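## Task

Remove the grey rolled towel from the cubby and set it on the table, keeping it rolled. The cubby must stay in its place, and the other towel must remain entirely inside it and still rolled.

## Robot and tools

Robot: two arms, left_arm and right_arm, each ending in a parallel two-finger gripper. The fingers point along the gripper's own +z axis and close along its y axis. end_effector_position is the spot between the finger pads, roughly 1 cm short of the tips.

Frame: one scene frame for everything. Origin at table-top height, halfway between the two arms' nominal bases (real bases sit slightly off these; a BASES line gives calibrated places if present). +x runs out over the table, +z up, and left_arm lives on the +y side (arm names do not match image left/right). Positions are in metres; orientations are quaternions written w first (qw, qx, qy, qz). Printed hand positions can be a little wrong, worse at long reach.

Row layout (used by every moving tool): a flat list of 16 numbers, always both arms: left_arm x, y, z, qw, qx, qy, qz, opening, then right_arm x, y, z, qw, qx, qy, qz, opening. x, y, z and the quaternion are an absolute target pose for that gripper in the scene frame, not an offset. Opening runs from -1 (closed) to +1 (fully open, 0.094 m); it is a target, and 0 is a real command, so resend the current value to leave a gripper alone.

execute_actions(actions, cameras): actions is a list of actions; each action is a list of 1 to 15 rows, one row per control step of 1/30 s; fewer than 15 rows means the last row is repeated to fill 15 steps. An empty list just reports state and images. Each action's target must lie within 0.6 m of that gripper's current position along each of its own axes, else the action is rejected for both arms; a malformed action, or a first action failing this test against the latest reported state, rejects the whole call. cameras picks image sources: omitted, null or ["all"] gives all, [] gives none, an unknown name voids the call.

move(target, speed, blend, opening_speed, blocking, cameras): drives each gripper in a straight line from its current Hand target to the target row (one 16-number row, or up to 15 rows differing only in pose, shared within 10 s). speed is m/s per arm path, 0.002 to 0.5, default 0.25 (rotation up to twice that in rad/s); one value or one per target. blend (m) rounds corners of a row list; 0 stops at each. opening_speed (0.2 or more, per second on the -1..1 scale) ramps the fingers instead of jumping. blocking=false returns after about 0.5 s while motion continues; execute_actions is refused until the move ends (use wait or stop); a new move replaces a running one. Paths ignore obstacles and the other arm, grippers lag and can overshoot speed, especially with an arm near straight. The result adds a move: line: done, off_target, moving, held or fault, plus limits (paced = pose clipped, held = steps withheld). done means at rest within 10 mm and 2 degrees; neither done nor off_target says anything about contact.

wait(seconds 0 to 10, cameras): lets time pass with the last commands held; a running move keeps going. stop(): brakes a running move; fast moves need braking room. zoom_image(camera, region [x0, y0, x1, y1] pixels, max 504 by 504): enlarges part of a camera's latest image. finished_scene(scene): first call only asks you to check; a second call in a later reply ends the scene irreversibly and reports success.

Cameras: cam_high, cam_low, cam_roll_left, cam_roll_right, cam_left_wrist, cam_right_wrist, all 672x504 (wrist ones are fisheye).

Controller behaviour: every step the commanded pose is clipped to 100 mm and 20 degrees from the measured pose, then damped IK pursues it, favouring position. One action may fall short; the arm then heads to the Hand target shown in the result, so send the remainder next. Friction and weight may leave a resting gripper about 1 cm off in free air. To hold orientation, repeat the same quaternion every row rather than copying a drifted reading. For an idle arm, resend its pose from the last result before it went idle, with its desired opening. A pose unreachable line names an arm whose command was withheld, usually by the clearance check; that check does not stop grippers or wrist cameras colliding with each other.

Gripping: grip_measured reads the finger opening on the -1..1 scale (slightly wide when empty). Commanding a little below the first-touch reading gives a light grip; about 0.11 below gives full force (roughly 50 to 62 N per pad). Soft items like towels squash further the lower you go. Release by commanding well above grip_measured. grip_effort_nm is motor effort, negative closing, not a pad force.

Other readings: Joint positions (last value per arm = opening in m), joint torques (include gravity; numbers 1 to 3 wrap at ±28 N m), step readings of positions with HELD marks.

Avoid: dropping the towel or letting it unroll, knocking or dragging the cubby, disturbing the second towel, anything leaving the table, fast impacts, hard pushes, and arm-to-arm collisions (can fail the task). Occasional brief tugs on a held item may happen, so grip firmly. Holding loads, stretched arms or pushing against unreachable poses heats motors: MOTOR HOT appears at 75 °C, at 90 °C the arm folds and idles for good, at 100 °C it goes limp.

Each tool is called after "Call:" as name(argument=value, ...) on one line, values as JSON.

## Session

Call:
execute_actions(actions=[])

Scene clock: 0.00 s.
left_arm: end_effector_position=(+0.3595, +0.2109, +0.1583) grip_measured=+1.000 grip_effort_nm=n/a end_effector_quat_wxyz=(+0.704, +0.094, +0.702, -0.057) | right_arm: end_effector_position=(+0.3819, -0.3103, +0.1340) grip_measured=+1.000 grip_effort_nm=n/a end_effector_quat_wxyz=(+0.668, +0.069, +0.736, -0.085)
Joint positions: left_arm=[-0.009 1.478 0.159 1.317 0.189 0.054 0.094] | right_arm=[0.026 1.552 0.208 1.249 0.239 -0.009 0.094]
Joint velocities: left_arm=[0.007 0.017 -0.007 -0.051 0.007 -0.037 0] | right_arm=[0.007 -0.002 0.007 -0.007 0.007 -0.007 0]
Joint torques (N m): no reading
Motor temperatures (°C): left_arm=[22 27 21 22 19 19 19] | right_arm=[20 26 31 22 19 21 21]
Heat: left arm: 27 °C; right arm: 31 °C.
Hand target: left_arm +0.3599, +0.2109, +0.1576; +0.702, +0.094, +0.704, -0.057 | right_arm +0.3834, -0.3103, +0.1391; +0.674, +0.070, +0.731, -0.084
Tool commands: left_gripper/opening=+1.0 right_gripper/opening=+1.0

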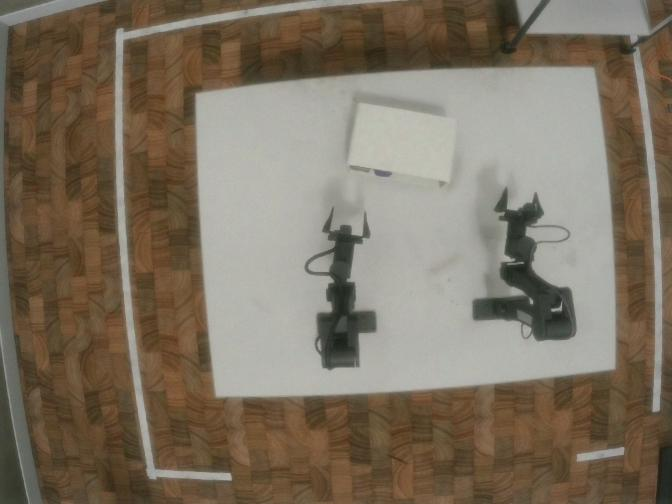

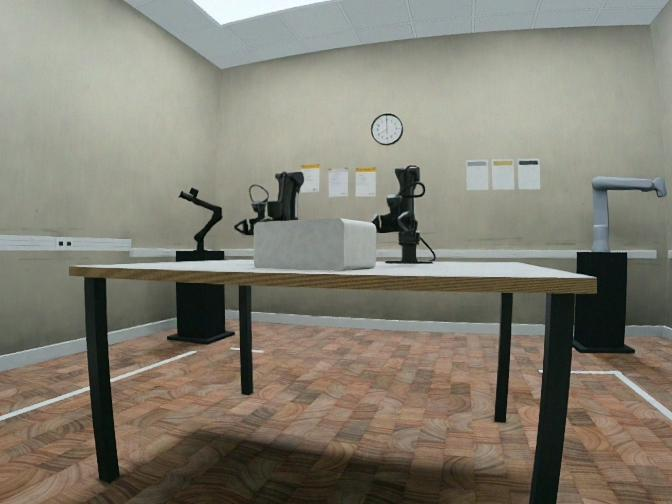

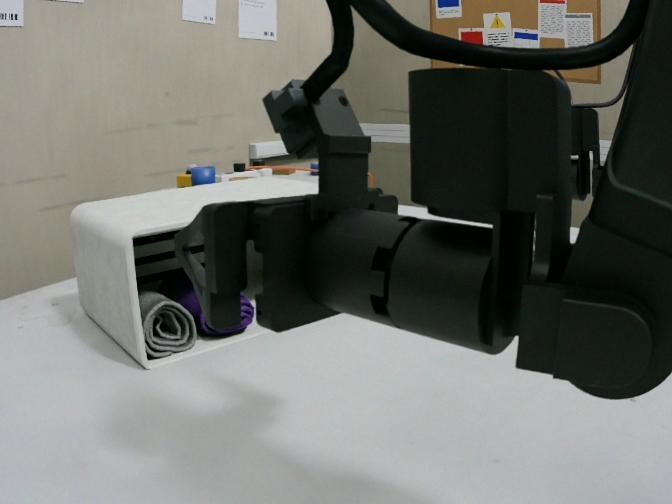

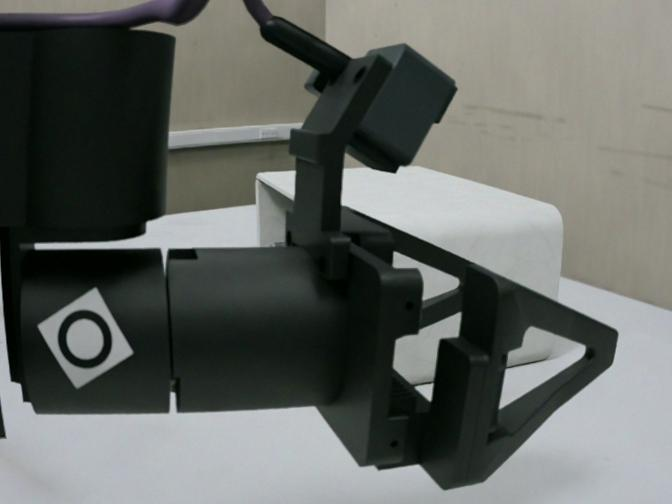

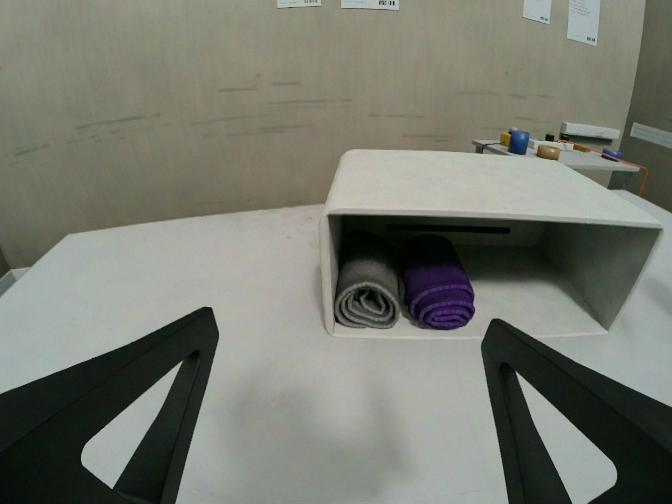

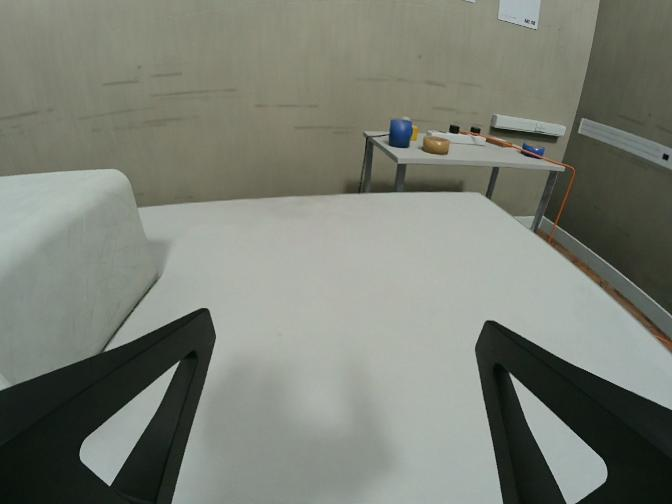

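Call:
zoom_image(camera="cam_left_wrist", region=[310, 140, 500, 350])

Call:
zoom_image(camera="cam_roll_left", region=[60, 160, 340, 380])

Call:
zoom_image(camera="cam_high", region=[290, 80, 490, 240])

Scaled by 2.400 from the camera's 672x504 image, which has a finer 960x720 frame.

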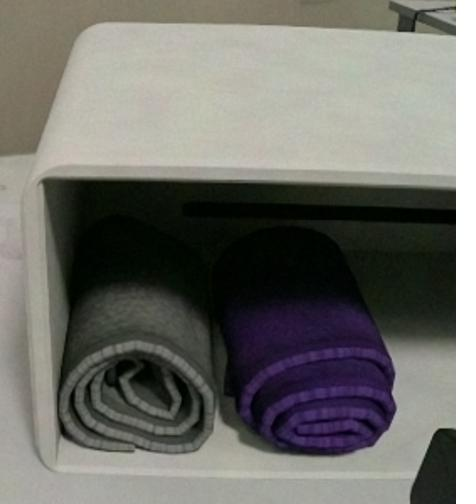

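Scaled by 1.800 from the camera's 672x504 image, which has a finer 960x720 frame.

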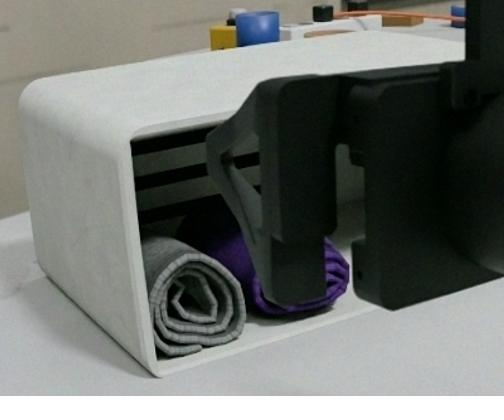

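Scaled by 2.520 from the camera's 672x504 image, which has a finer 960x720 frame.

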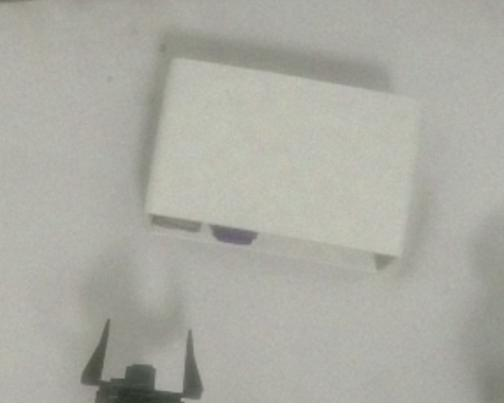

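Call:
move(target=[0.435,0.166,0.11,0.6382,0.0914,0.7606,-0.0767,1,0.3834,-0.3103,0.1391,0.674,0.070,0.731,-0.084,1], speed=0.2)

Scene clock: 7.90 s.
left_arm: end_effector_position=(+0.4293, +0.1676, +0.1158) grip_measured=+1.000 grip_effort_nm=-0.007 end_effector_quat_wxyz=(+0.647, +0.095, +0.753, -0.077) | right_arm: end_effector_position=(+0.3819, -0.3103, +0.1340) grip_measured=+1.000 grip_effort_nm=0.007 end_effector_quat_wxyz=(+0.668, +0.069, +0.736, -0.085)
Joint positions: left_arm=[-0.15 1.779 0.451 1.175 0.077 0.019 0.094] | right_arm=[0.026 1.552 0.208 1.249 0.239 -0.009 0.094]
Joint velocities: left_arm=[-0.002 0.012 -0.002 -0.007 -0.022 -0.007 0] | right_arm=[-0.002 -0.007 -0.002 -0.022 -0.007 0.007 0]
Joint torques (N m): left_arm=[-0.66 -5.65 8.17 1.56 -0.17 -0.09] | right_arm=[0.02 -4.23 4.45 1.57 -0.01 -0.02]
Motor temperatures (°C): left_arm=[22 27 21 24 19 19 19] | right_arm=[20 26 31 23 19 21 21]
Heat: left arm: 27 °C; right arm: 31 °C.
Hand target: left_arm +0.4344, +0.1656, +0.1098; +0.638, +0.090, +0.761, -0.078 | right_arm +0.3835, -0.3103, +0.1390; +0.674, +0.070, +0.731, -0.084
Off the commanded pose: left_arm 0.008 m, 1 deg | right_arm 0.005 m, 1 deg.
move: done

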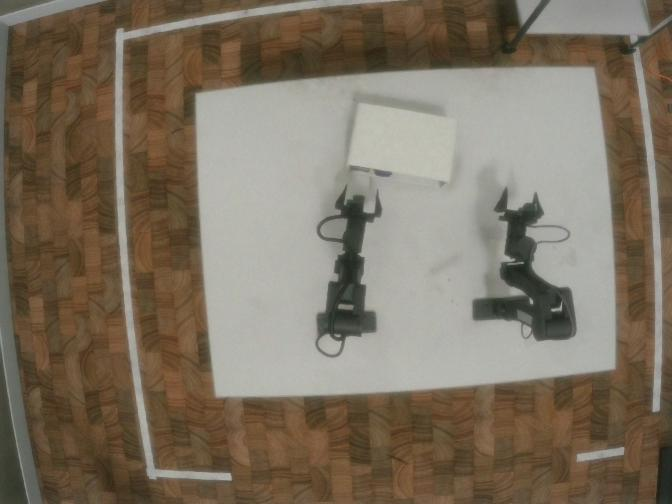

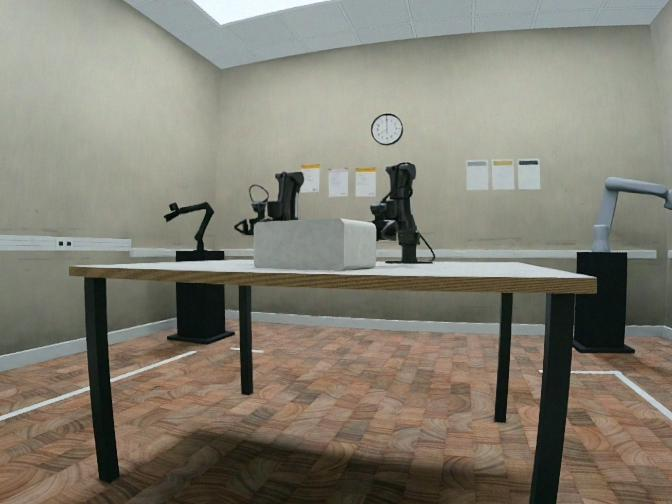

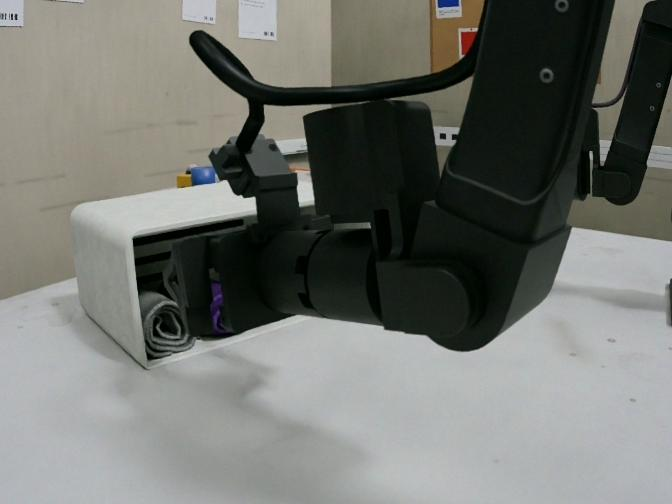

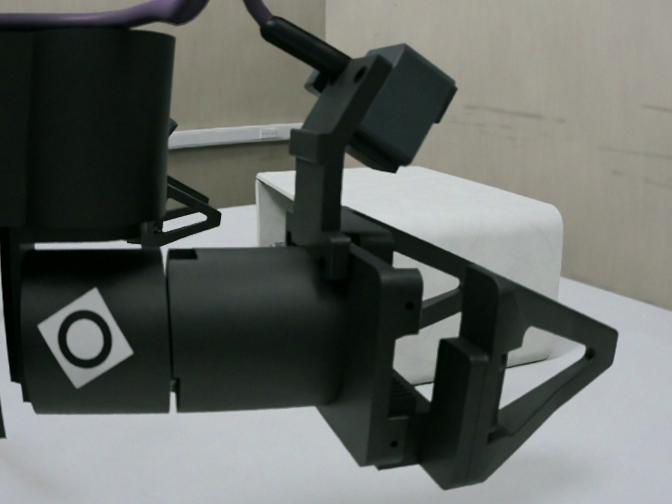

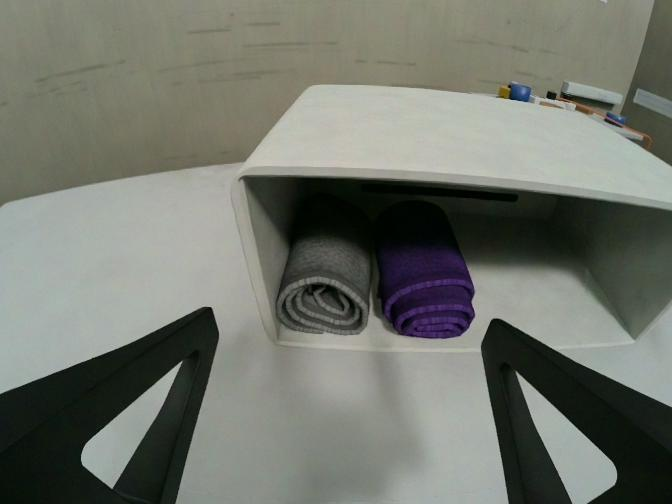

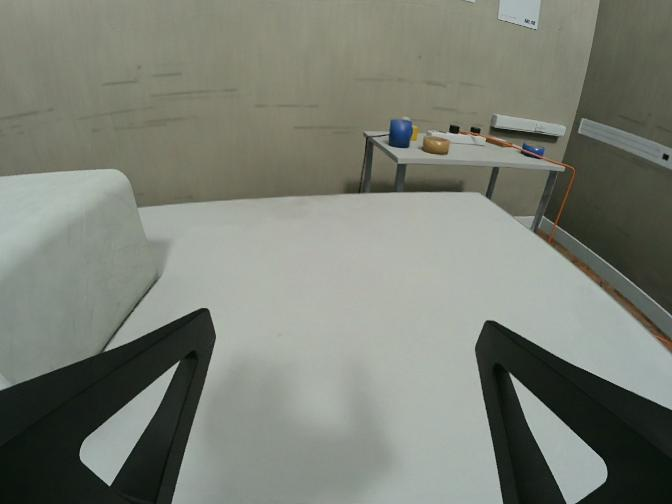

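Call:
move(target=[0.471,0.167,0.085,0.6382,0.0914,0.7606,-0.0767,1,0.3834,-0.3103,0.1391,0.674,0.070,0.731,-0.084,1], speed=0.15, cameras=["cam_left_wrist","cam_roll_left","cam_high"])

Call:
zoom_image(camera="cam_left_wrist", region=[180, 160, 520, 400])

Scene clock: 10.17 s.
left_arm: end_effector_position=(+0.4648, +0.1660, +0.0858) grip_measured=+1.000 grip_effort_nm=-0.007 end_effector_quat_wxyz=(+0.636, +0.092, +0.763, -0.074) | right_arm: end_effector_position=(+0.3819, -0.3103, +0.1340) grip_measured=+1.000 grip_effort_nm=0.002 end_effector_quat_wxyz=(+0.668, +0.069, +0.736, -0.085)
Joint positions: left_arm=[-0.14 1.98 0.591 1.207 0.08 0.019 0.094] | right_arm=[0.026 1.552 0.208 1.249 0.239 -0.009 0.094]
Joint velocities: left_arm=[0.007 -0.007 -0.007 -0.066 -0.037 -0.037 0] | right_arm=[0.007 -0.012 0.002 -0.081 -0.051 0.037 0]
Joint torques (N m): left_arm=[0.76 -7.23 7.61 1.96 0.11 -0.01] | right_arm=[0.02 -4.25 4.44 1.56 -0.01 -0.02]
Motor temperatures (°C): left_arm=[22 27 21 24 19 19 19] | right_arm=[20 26 31 23 19 21 21]
Heat: left arm: 27 °C; right arm: 31 °C.
Hand target: left_arm +0.4707, +0.1668, +0.0848; +0.638, +0.091, +0.761, -0.077 | right_arm +0.3835, -0.3103, +0.1390; +0.674, +0.070, +0.731, -0.084
Off the commanded pose: left_arm 0.006 m, 0 deg | right_arm 0.005 m, 1 deg.
move: done
Images, in order (width x height): cam_high 672x504, cam_roll_left 672x504, cam_left_wrist 672x504.

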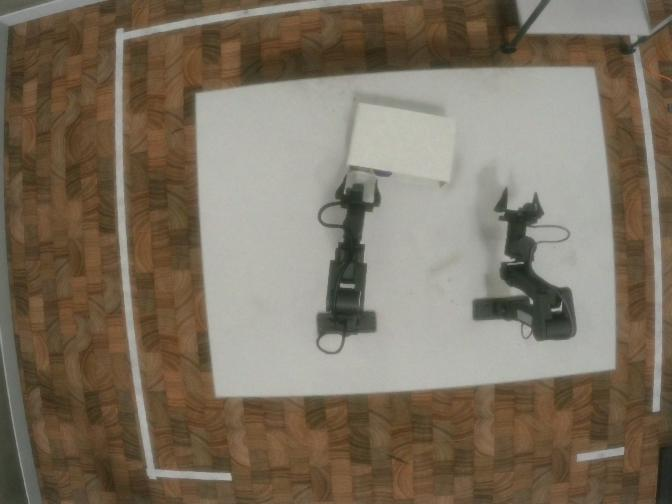

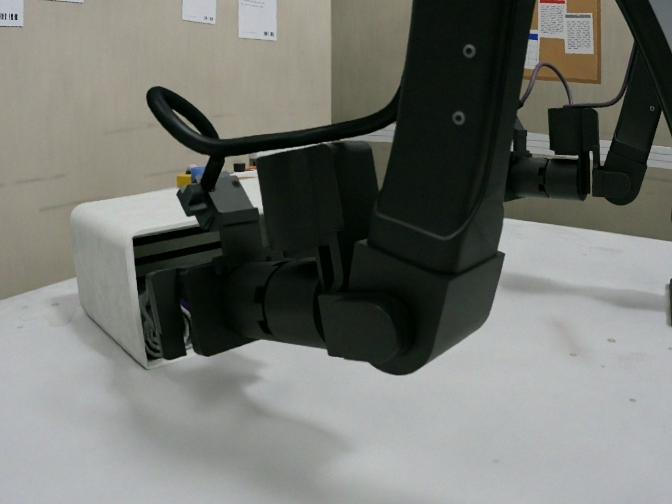

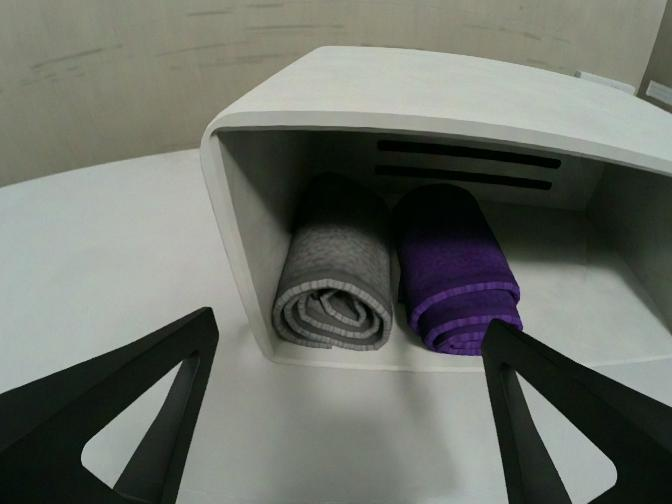

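Scaled by 1.482 from the camera's 672x504 image, which has a finer 960x720 frame.

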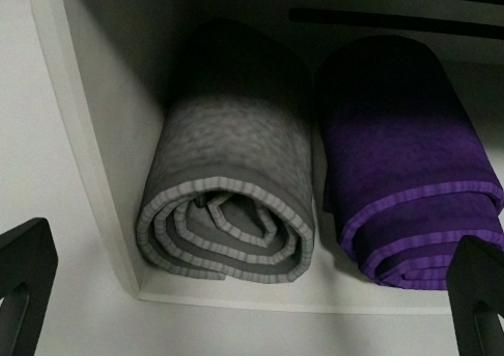

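Call:
zoom_image(camera="cam_roll_left", region=[60, 180, 320, 380])

Call:
zoom_image(camera="cam_roll_right", region=[280, 220, 640, 504])

Scaled by 1.938 from the camera's 672x504 image, which has a finer 960x720 frame.

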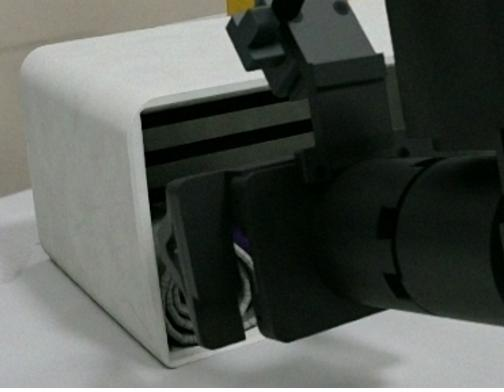

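This scene's latest camera images include none from cam_roll_right. They are from: cam_high, cam_roll_left, cam_left_wrist. cam_roll_right's image comes with the result of a call that names it in "cameras".

Call:
execute_actions(actions=[], cameras=["cam_roll_right","cam_high","cam_low","cam_left_wrist"])

Call:
zoom_image(camera="cam_roll_right", region=[280, 220, 640, 504])

Call:
zoom_image(camera="cam_high", region=[480, 170, 580, 240])

Scene clock: 13.67 s.
left_arm: end_effector_position=(+0.4648, +0.1660, +0.0859) grip_measured=+1.000 grip_effort_nm=-0.012 end_effector_quat_wxyz=(+0.636, +0.092, +0.762, -0.074) | right_arm: end_effector_position=(+0.3819, -0.3103, +0.1340) grip_measured=+1.000 grip_effort_nm=0.002 end_effector_quat_wxyz=(+0.668, +0.069, +0.736, -0.085)
Joint positions: left_arm=[-0.14 1.98 0.591 1.208 0.08 0.019 0.094] | right_arm=[0.026 1.552 0.208 1.249 0.239 -0.009 0.094]
Joint velocities: left_arm=[0.007 -0.017 -0.022 -0.007 -0.007 -0.007 0] | right_arm=[0.002 0.007 -0.007 -0.007 0.007 0.007 0]
Joint torques (N m): left_arm=[0.76 -7.23 7.61 1.91 0.11 -0.01] | right_arm=[0.01 -4.25 4.44 1.57 -0.02 -0.02]
Motor temperatures (°C): left_arm=[22 27 21 24 19 19 19] | right_arm=[20 26 31 24 19 21 21]
Heat: left arm: 27 °C; right arm: 31 °C.
Hand target: left_arm +0.4707, +0.1668, +0.0848; +0.638, +0.091, +0.761, -0.077 | right_arm +0.3835, -0.3103, +0.1390; +0.674, +0.070, +0.731, -0.084
Tool commands: left_gripper/opening=+1.0 right_gripper/opening=+1.0
Off the commanded pose: left_arm 0.006 m, 0 deg | right_arm 0.005 m, 1 deg.
Images, in order (width x height): cam_high 672x504, cam_low 672x504, cam_roll_right 672x504, cam_left_wrist 672x504.

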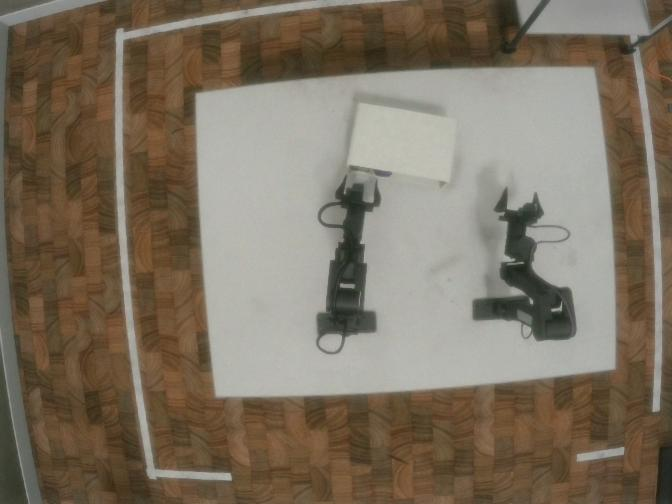

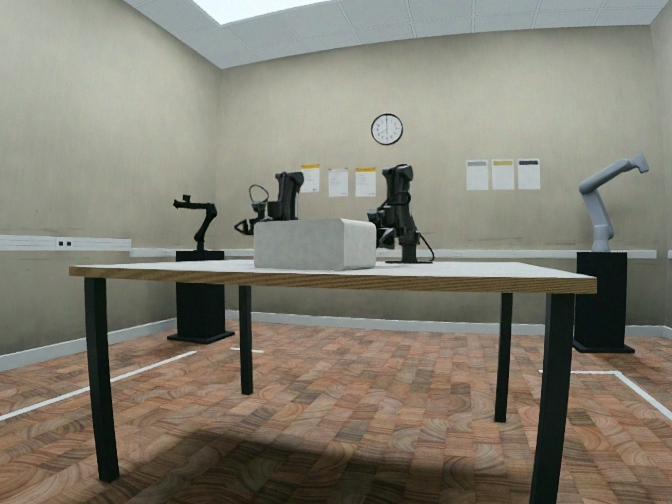

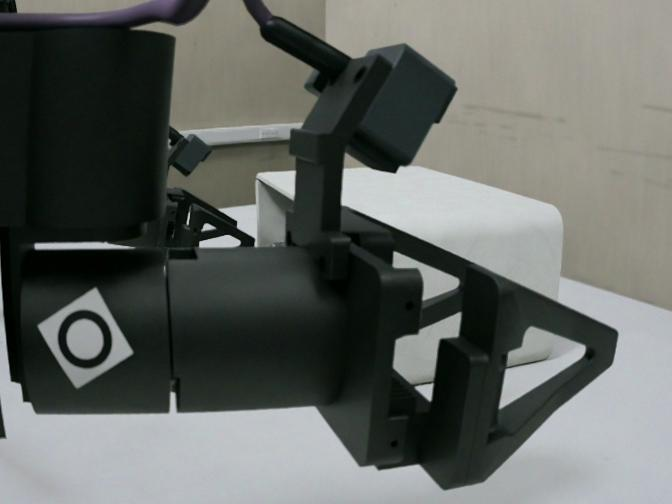

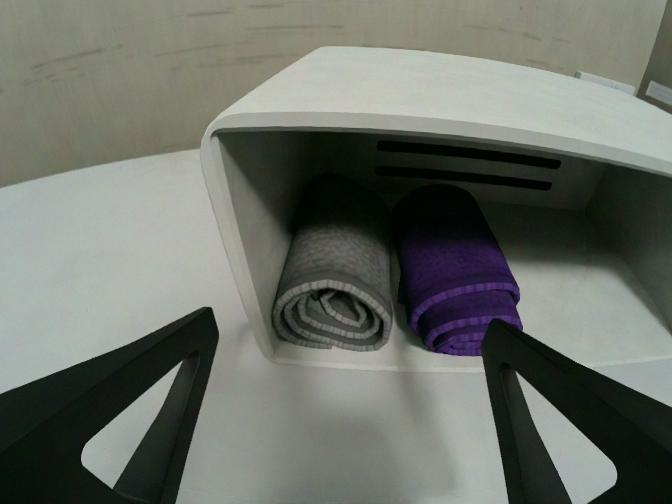

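Scaled by 1.400 from the camera's 672x504 image, which has a finer 960x720 frame.

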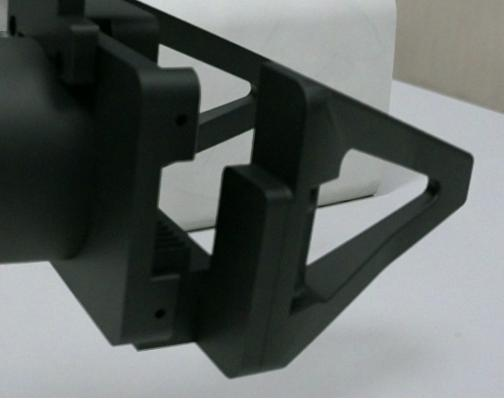

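Scaled by 5.040 from the camera's 672x504 image, which has a finer 960x720 frame.

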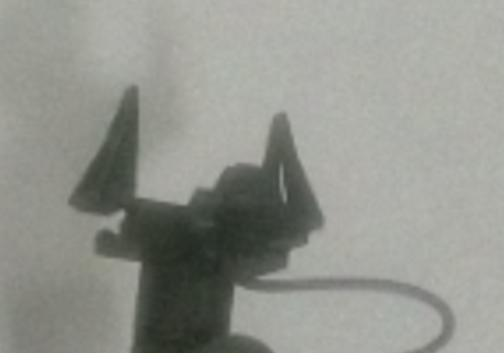

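Call:
move(target=[0.4724,0.1728,0.058,0.6128,0.3510,0.6934,0.1431,0.53,0.3834,-0.3103,0.1391,0.674,0.070,0.731,-0.084,1], speed=0.15, cameras=["cam_left_wrist","cam_roll_left"])

Call:
zoom_image(camera="cam_left_wrist", region=[180, 120, 540, 420])

Scene clock: 18.63 s.
left_arm: end_effector_position=(+0.4670, +0.1715, +0.0617) grip_measured=+0.532 grip_effort_nm=-0.115 end_effector_quat_wxyz=(+0.612, +0.348, +0.695, +0.142) | right_arm: end_effector_position=(+0.3819, -0.3103, +0.1340) grip_measured=+1.000 grip_effort_nm=0.002 end_effector_quat_wxyz=(+0.668, +0.069, +0.736, -0.085)
Joint positions: left_arm=[-0.122 2.066 0.601 1.252 0.096 0.713 0.072] | right_arm=[0.026 1.552 0.208 1.249 0.239 -0.009 0.094]
Joint velocities: left_arm=[-0.002 -0.012 0.007 0.051 0.051 -0.007 0] | right_arm=[0.002 -0.017 -0.002 -0.022 -0.007 -0.007 0]
Joint torques (N m): left_arm=[0.91 -7.32 7.04 1.9 0.13 0.07] | right_arm=[0.03 -4.25 4.44 1.56 -0.02 -0.02]
Motor temperatures (°C): left_arm=[22 28 22 25 19 19 19] | right_arm=[20 26 31 24 19 21 21]
Heat: left arm: 28 °C; right arm: 31 °C.
Hand target: left_arm +0.4722, +0.1729, +0.0581; +0.613, +0.351, +0.694, +0.143 | right_arm +0.3835, -0.3103, +0.1390; +0.674, +0.070, +0.731, -0.084
Off the commanded pose: left_arm 0.007 m, 0 deg | right_arm 0.005 m, 1 deg.
move: done
Images, in order (width x height): cam_roll_left 672x504, cam_left_wrist 672x504.

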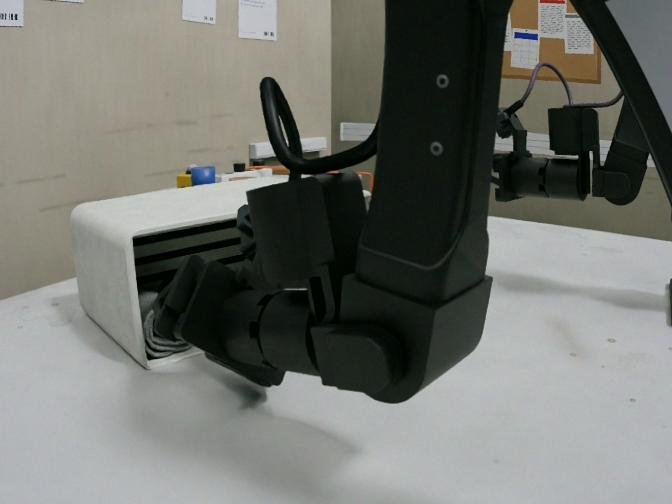

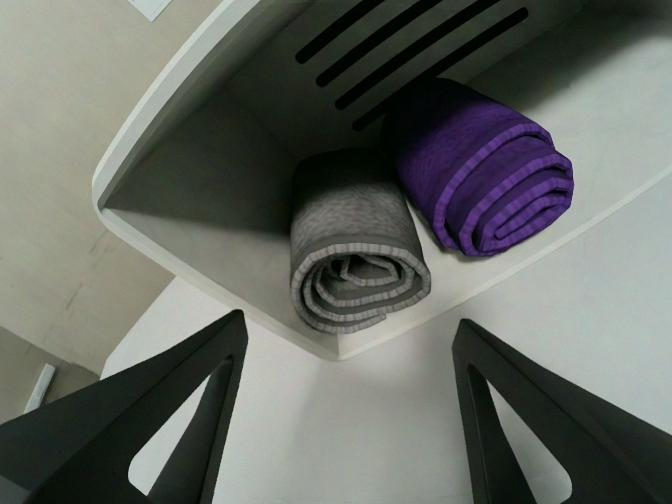

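Scaled by 1.400 from the camera's 672x504 image, which has a finer 960x720 frame.

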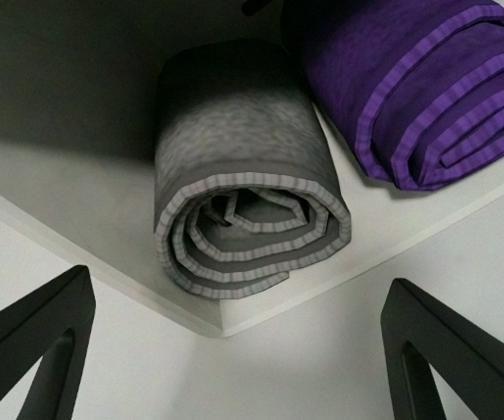

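Call:
move(target=[0.505,0.1648,0.042,0.6128,0.3510,0.6934,0.1431,0.6,0.3834,-0.3103,0.1391,0.674,0.070,0.731,-0.084,1], speed=0.1, cameras=["cam_left_wrist","cam_roll_left"])

Call:
zoom_image(camera="cam_left_wrist", region=[180, 120, 540, 420])

Scene clock: 20.30 s.
left_arm: end_effector_position=(+0.5028, +0.1663, +0.0598) grip_measured=+0.598 grip_effort_nm=0.100 end_effector_quat_wxyz=(+0.628, +0.344, +0.682, +0.147) | right_arm: end_effector_position=(+0.3819, -0.3103, +0.1340) grip_measured=+1.000 grip_effort_nm=0.002 end_effector_quat_wxyz=(+0.668, +0.069, +0.736, -0.085)
Joint positions: left_arm=[-0.122 2.178 0.752 1.258 0.099 0.714 0.075] | right_arm=[0.026 1.552 0.208 1.249 0.239 -0.009 0.094]
Joint velocities: left_arm=[-0.002 0.002 0.002 -0.022 -0.022 -0.037 -0.001] | right_arm=[-0.007 0.012 -0.002 -0.007 0.037 0.022 0]
Joint torques (N m): left_arm=[-0.25 -7.77 6.84 1.59 -0.02 0.08] | right_arm=[0.01 -4.25 4.44 1.57 -0.02 -0.02]
Motor temperatures (°C): left_arm=[22 28 22 25 19 19 19] | right_arm=[20 26 31 24 19 21 21]
Heat: left arm: 28 °C; right arm: 31 °C.
Hand target: left_arm +0.5039, +0.1649, +0.0423; +0.613, +0.351, +0.693, +0.143 | right_arm +0.3835, -0.3103, +0.1390; +0.674, +0.070, +0.731, -0.084
Off the commanded pose: left_arm 0.018 m, 2 deg | right_arm 0.005 m, 1 deg.
move: off_target (left_arm)
Images, in order (width x height): cam_roll_left 672x504, cam_left_wrist 672x504.

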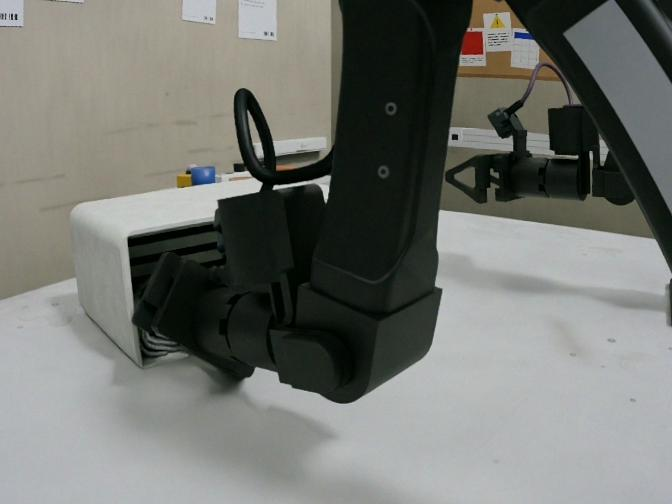

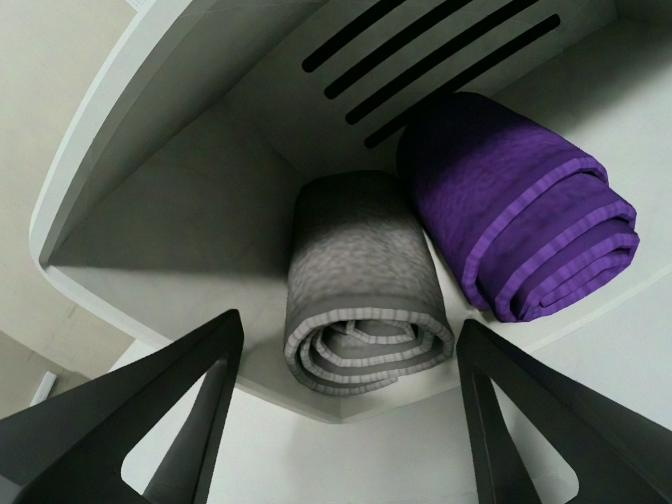

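Scaled by 1.400 from the camera's 672x504 image, which has a finer 960x720 frame.

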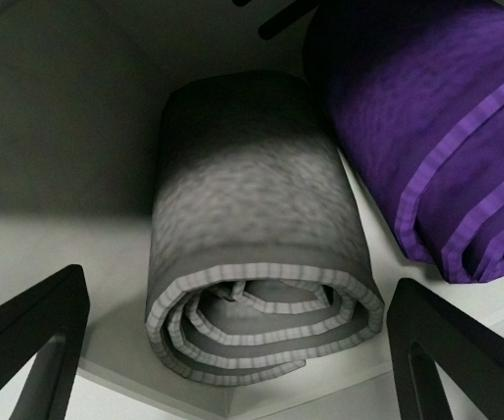

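Call:
move(target=[[0.48,0.174,0.085,0.5015,0.3871,0.7648,0.1172,0.7,0.3834,-0.3103,0.1391,0.674,0.070,0.731,-0.084,1],[0.499,0.173,0.068,0.5015,0.3871,0.7648,0.1172,0.7,0.3834,-0.3103,0.1391,0.674,0.070,0.731,-0.084,1]], speed=0.12, cameras=["cam_left_wrist","cam_roll_left"])

Call:
zoom_image(camera="cam_left_wrist", region=[180, 120, 540, 420])

Scene clock: 24.47 s.
left_arm: end_effector_position=(+0.4944, +0.1699, +0.0728) grip_measured=+0.698 grip_effort_nm=0.095 end_effector_quat_wxyz=(+0.510, +0.383, +0.761, +0.115) | right_arm: end_effector_position=(+0.3819, -0.3103, +0.1340) grip_measured=+1.000 grip_effort_nm=0.002 end_effector_quat_wxyz=(+0.668, +0.069, +0.736, -0.085)
Joint positions: left_arm=[-0.116 1.903 0.854 0.575 0.1 0.74 0.08] | right_arm=[0.026 1.552 0.208 1.249 0.239 -0.009 0.094]
Joint velocities: left_arm=[-0.007 -0.002 0.002 -0.022 -0.051 -0.037 -0.001] | right_arm=[0.002 0.002 -0.007 0.037 -0.037 0.037 0]
Joint torques (N m): left_arm=[0.87 -8.13 9.83 1.48 0.05 0.11] | right_arm=[0.01 -4.25 4.45 1.57 -0.02 -0.02]
Motor temperatures (°C): left_arm=[22 28 22 25 19 19 19] | right_arm=[20 27 31 24 19 21 21]
Heat: left arm: 28 °C; right arm: 31 °C.
Hand target: left_arm +0.4995, +0.1730, +0.0677; +0.502, +0.385, +0.765, +0.116 | right_arm +0.3835, -0.3103, +0.1390; +0.674, +0.070, +0.731, -0.084
Off the commanded pose: left_arm 0.007 m, 1 deg | right_arm 0.005 m, 1 deg.
move: done
Images, in order (width x height): cam_roll_left 672x504, cam_left_wrist 672x504.

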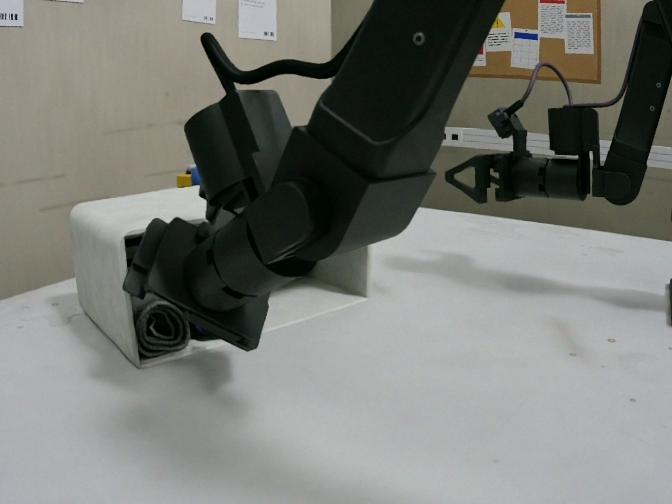

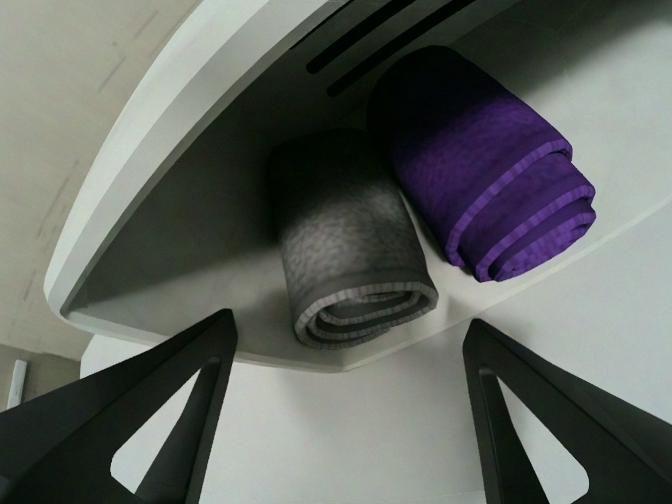

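Scaled by 1.400 from the camera's 672x504 image, which has a finer 960x720 frame.

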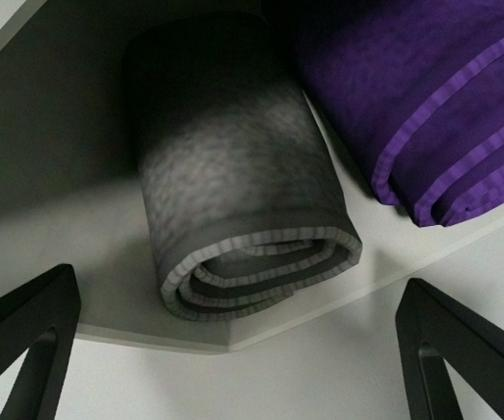

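Call:
move(target=[0.523,0.161,0.051,0.5015,0.3871,0.7648,0.1172,0.7,0.3834,-0.3103,0.1391,0.674,0.070,0.731,-0.084,1], speed=0.1, cameras=["cam_left_wrist","cam_roll_left"])

Call:
zoom_image(camera="cam_left_wrist", region=[180, 120, 540, 420])

Scene clock: 26.43 s.
left_arm: end_effector_position=(+0.5146, +0.1643, +0.0524) grip_measured=+0.698 grip_effort_nm=0.100 end_effector_quat_wxyz=(+0.500, +0.387, +0.766, +0.113) | right_arm: end_effector_position=(+0.3819, -0.3103, +0.1340) grip_measured=+1.000 grip_effort_nm=-0.002 end_effector_quat_wxyz=(+0.668, +0.069, +0.736, -0.085)
Joint positions: left_arm=[-0.124 2.016 0.944 0.576 0.093 0.74 0.08] | right_arm=[0.026 1.552 0.208 1.249 0.239 -0.009 0.094]
Joint velocities: left_arm=[-0.002 -0.007 -0.017 -0.007 0.007 -0.007 -0.001] | right_arm=[-0.022 0.007 0.007 0.037 0.066 0.051 0]
Joint torques (N m): left_arm=[-0.8 -8.77 10.19 1.71 -0.13 0.02] | right_arm=[0.02 -4.23 4.45 1.57 -0.02 -0.02]
Motor temperatures (°C): left_arm=[22 28 22 25 19 19 19] | right_arm=[20 27 31 25 19 21 21]
Heat: left arm: 28 °C; right arm: 31 °C.
Hand target: left_arm +0.5224, +0.1609, +0.0509; +0.501, +0.387, +0.765, +0.117 | right_arm +0.3835, -0.3103, +0.1390; +0.674, +0.070, +0.731, -0.084
Off the commanded pose: left_arm 0.009 m, 1 deg | right_arm 0.005 m, 1 deg.
move: done
Images, in order (width x height): cam_roll_left 672x504, cam_left_wrist 672x504.

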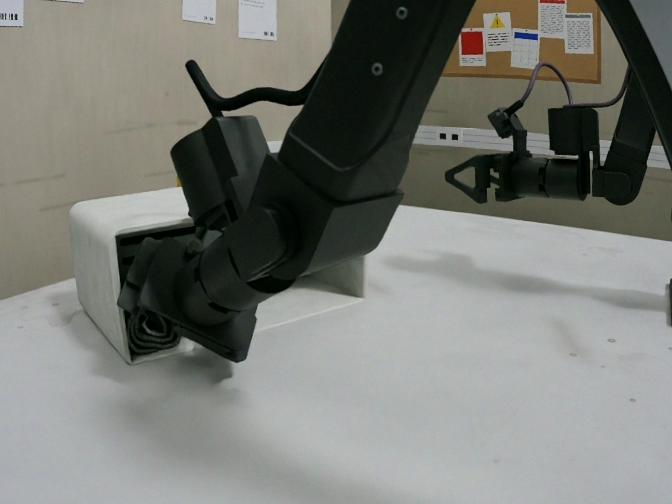

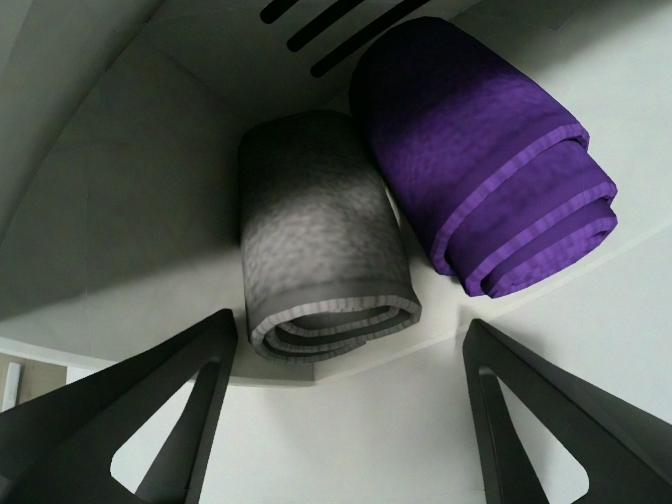

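Scaled by 1.400 from the camera's 672x504 image, which has a finer 960x720 frame.

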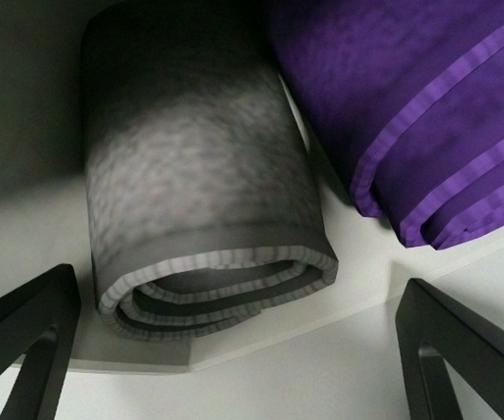

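Call:
execute_actions(actions=[], cameras=["cam_high","cam_roll_left"])

Call:
zoom_image(camera="cam_high", region=[290, 80, 490, 240])

Call:
zoom_image(camera="cam_roll_left", region=[60, 160, 340, 380])

Scene clock: 29.60 s.
left_arm: end_effector_position=(+0.5146, +0.1643, +0.0524) grip_measured=+0.698 grip_effort_nm=0.095 end_effector_quat_wxyz=(+0.500, +0.387, +0.766, +0.113) | right_arm: end_effector_position=(+0.3819, -0.3103, +0.1340) grip_measured=+1.000 grip_effort_nm=0.002 end_effector_quat_wxyz=(+0.668, +0.069, +0.736, -0.085)
Joint positions: left_arm=[-0.124 2.016 0.944 0.576 0.093 0.74 0.08] | right_arm=[0.026 1.552 0.208 1.249 0.239 -0.009 0.094]
Joint velocities: left_arm=[-0.007 -0.007 0.012 -0.051 0.037 -0.051 -0.001] | right_arm=[0.007 -0.032 -0.007 0.007 -0.095 -0.11 0]
Joint torques (N m): left_arm=[-0.81 -8.77 10.17 1.71 -0.13 0.02] | right_arm=[0.02 -4.25 4.45 1.56 -0.01 -0.02]
Motor temperatures (°C): left_arm=[22 28 22 26 19 19 19] | right_arm=[20 27 31 25 19 21 21]
Heat: left arm: 28 °C; right arm: 31 °C.
Hand target: left_arm +0.5223, +0.1609, +0.0509; +0.501, +0.387, +0.765, +0.117 | right_arm +0.3835, -0.3103, +0.1390; +0.674, +0.070, +0.731, -0.084
Tool commands: left_gripper/opening=+0.7 right_gripper/opening=+1.0
Off the commanded pose: left_arm 0.009 m, 1 deg | right_arm 0.005 m, 1 deg.
Images, in order (width x height): cam_high 672x504, cam_roll_left 672x504.

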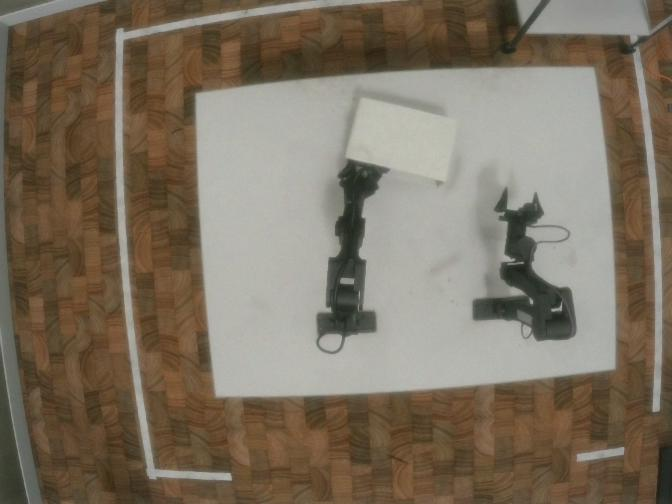

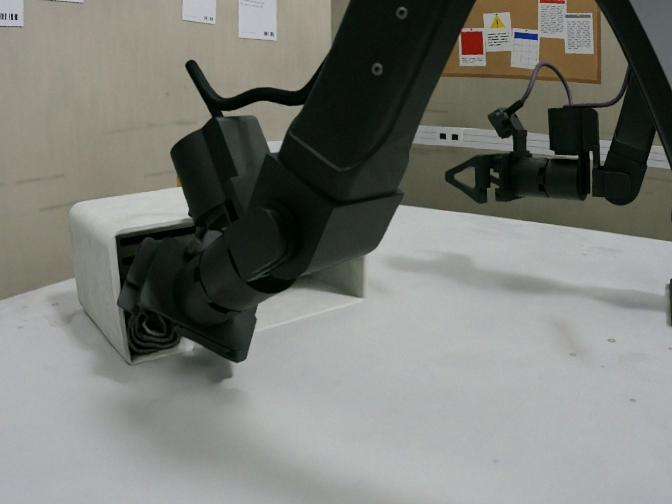

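Scaled by 2.520 from the camera's 672x504 image, which has a finer 960x720 frame.

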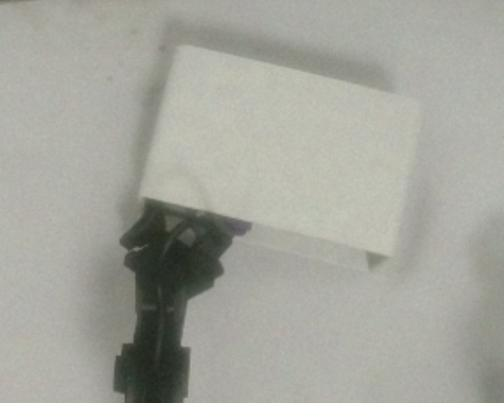

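Scaled by 1.800 from the camera's 672x504 image, which has a finer 960x720 frame.

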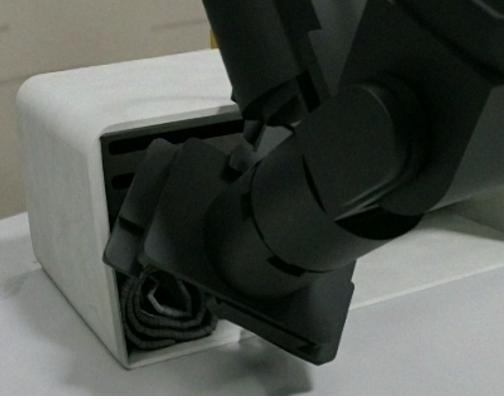

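Call:
move(target=[[0.49,0.166,0.071,0.5015,0.3871,0.7648,0.1172,0.7,0.3834,-0.3103,0.1391,0.674,0.070,0.731,-0.084,1],[0.485,0.158,0.085,0.5094,0.2434,0.8219,0.0762,0.7,0.3834,-0.3103,0.1391,0.674,0.070,0.731,-0.084,1]], speed=0.15, cameras=["cam_left_wrist","cam_roll_left"])

Call:
zoom_image(camera="cam_left_wrist", region=[140, 120, 500, 420])

Scene clock: 33.33 s.
left_arm: end_effector_position=(+0.4933, +0.1585, +0.0831) grip_measured=+0.698 grip_effort_nm=0.095 end_effector_quat_wxyz=(+0.515, +0.247, +0.817, +0.077) | right_arm: end_effector_position=(+0.3819, -0.3103, +0.1340) grip_measured=+1.000 grip_effort_nm=-0.002 end_effector_quat_wxyz=(+0.668, +0.069, +0.736, -0.085)
Joint positions: left_arm=[-0.196 1.872 0.871 0.524 -0.059 0.412 0.08] | right_arm=[0.026 1.552 0.208 1.249 0.239 -0.009 0.094]
Joint velocities: left_arm=[-0.002 0.012 -0.012 -0.037 -0.066 -0.022 0] | right_arm=[-0.002 -0.012 -0.017 -0.051 -0.037 0.022 0]
Joint torques (N m): left_arm=[-0.75 -12.93 5.67 1.47 -0.2 -0.14] | right_arm=[0.02 -4.25 4.45 1.57 -0.02 -0.02]
Motor temperatures (°C): left_arm=[22 29 22 26 19 19 19] | right_arm=[20 27 31 25 19 21 21]
Heat: left arm: 29 °C; right arm: 31 °C.
Hand target: left_arm +0.4856, +0.1582, +0.0847; +0.509, +0.243, +0.822, +0.076 | right_arm +0.3835, -0.3103, +0.1390; +0.674, +0.070, +0.731, -0.084
Off the commanded pose: left_arm 0.009 m, 1 deg | right_arm 0.005 m, 1 deg.
move: done
Images, in order (width x height): cam_roll_left 672x504, cam_left_wrist 672x504.

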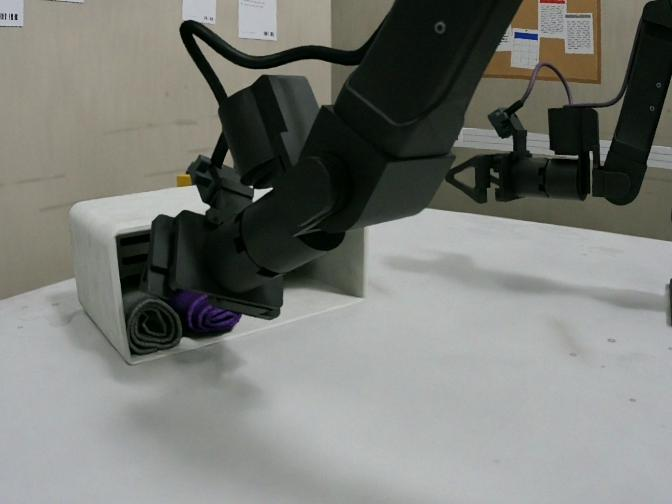

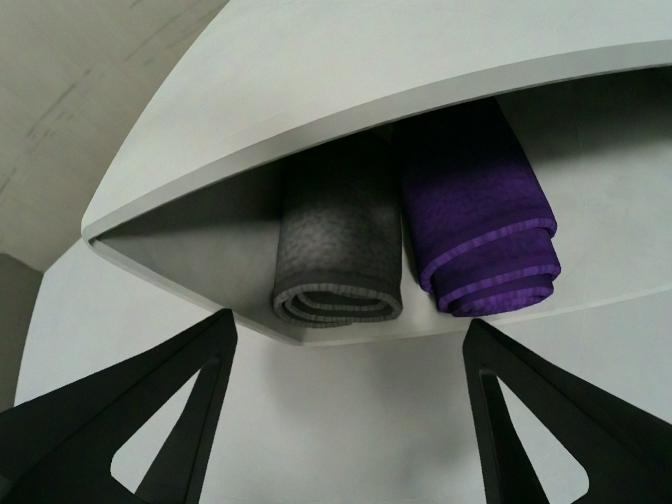

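Scaled by 1.400 from the camera's 672x504 image, which has a finer 960x720 frame.

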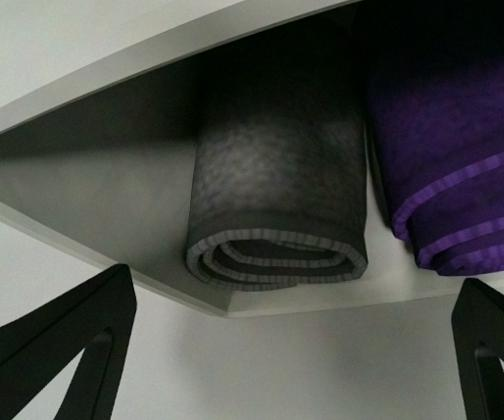

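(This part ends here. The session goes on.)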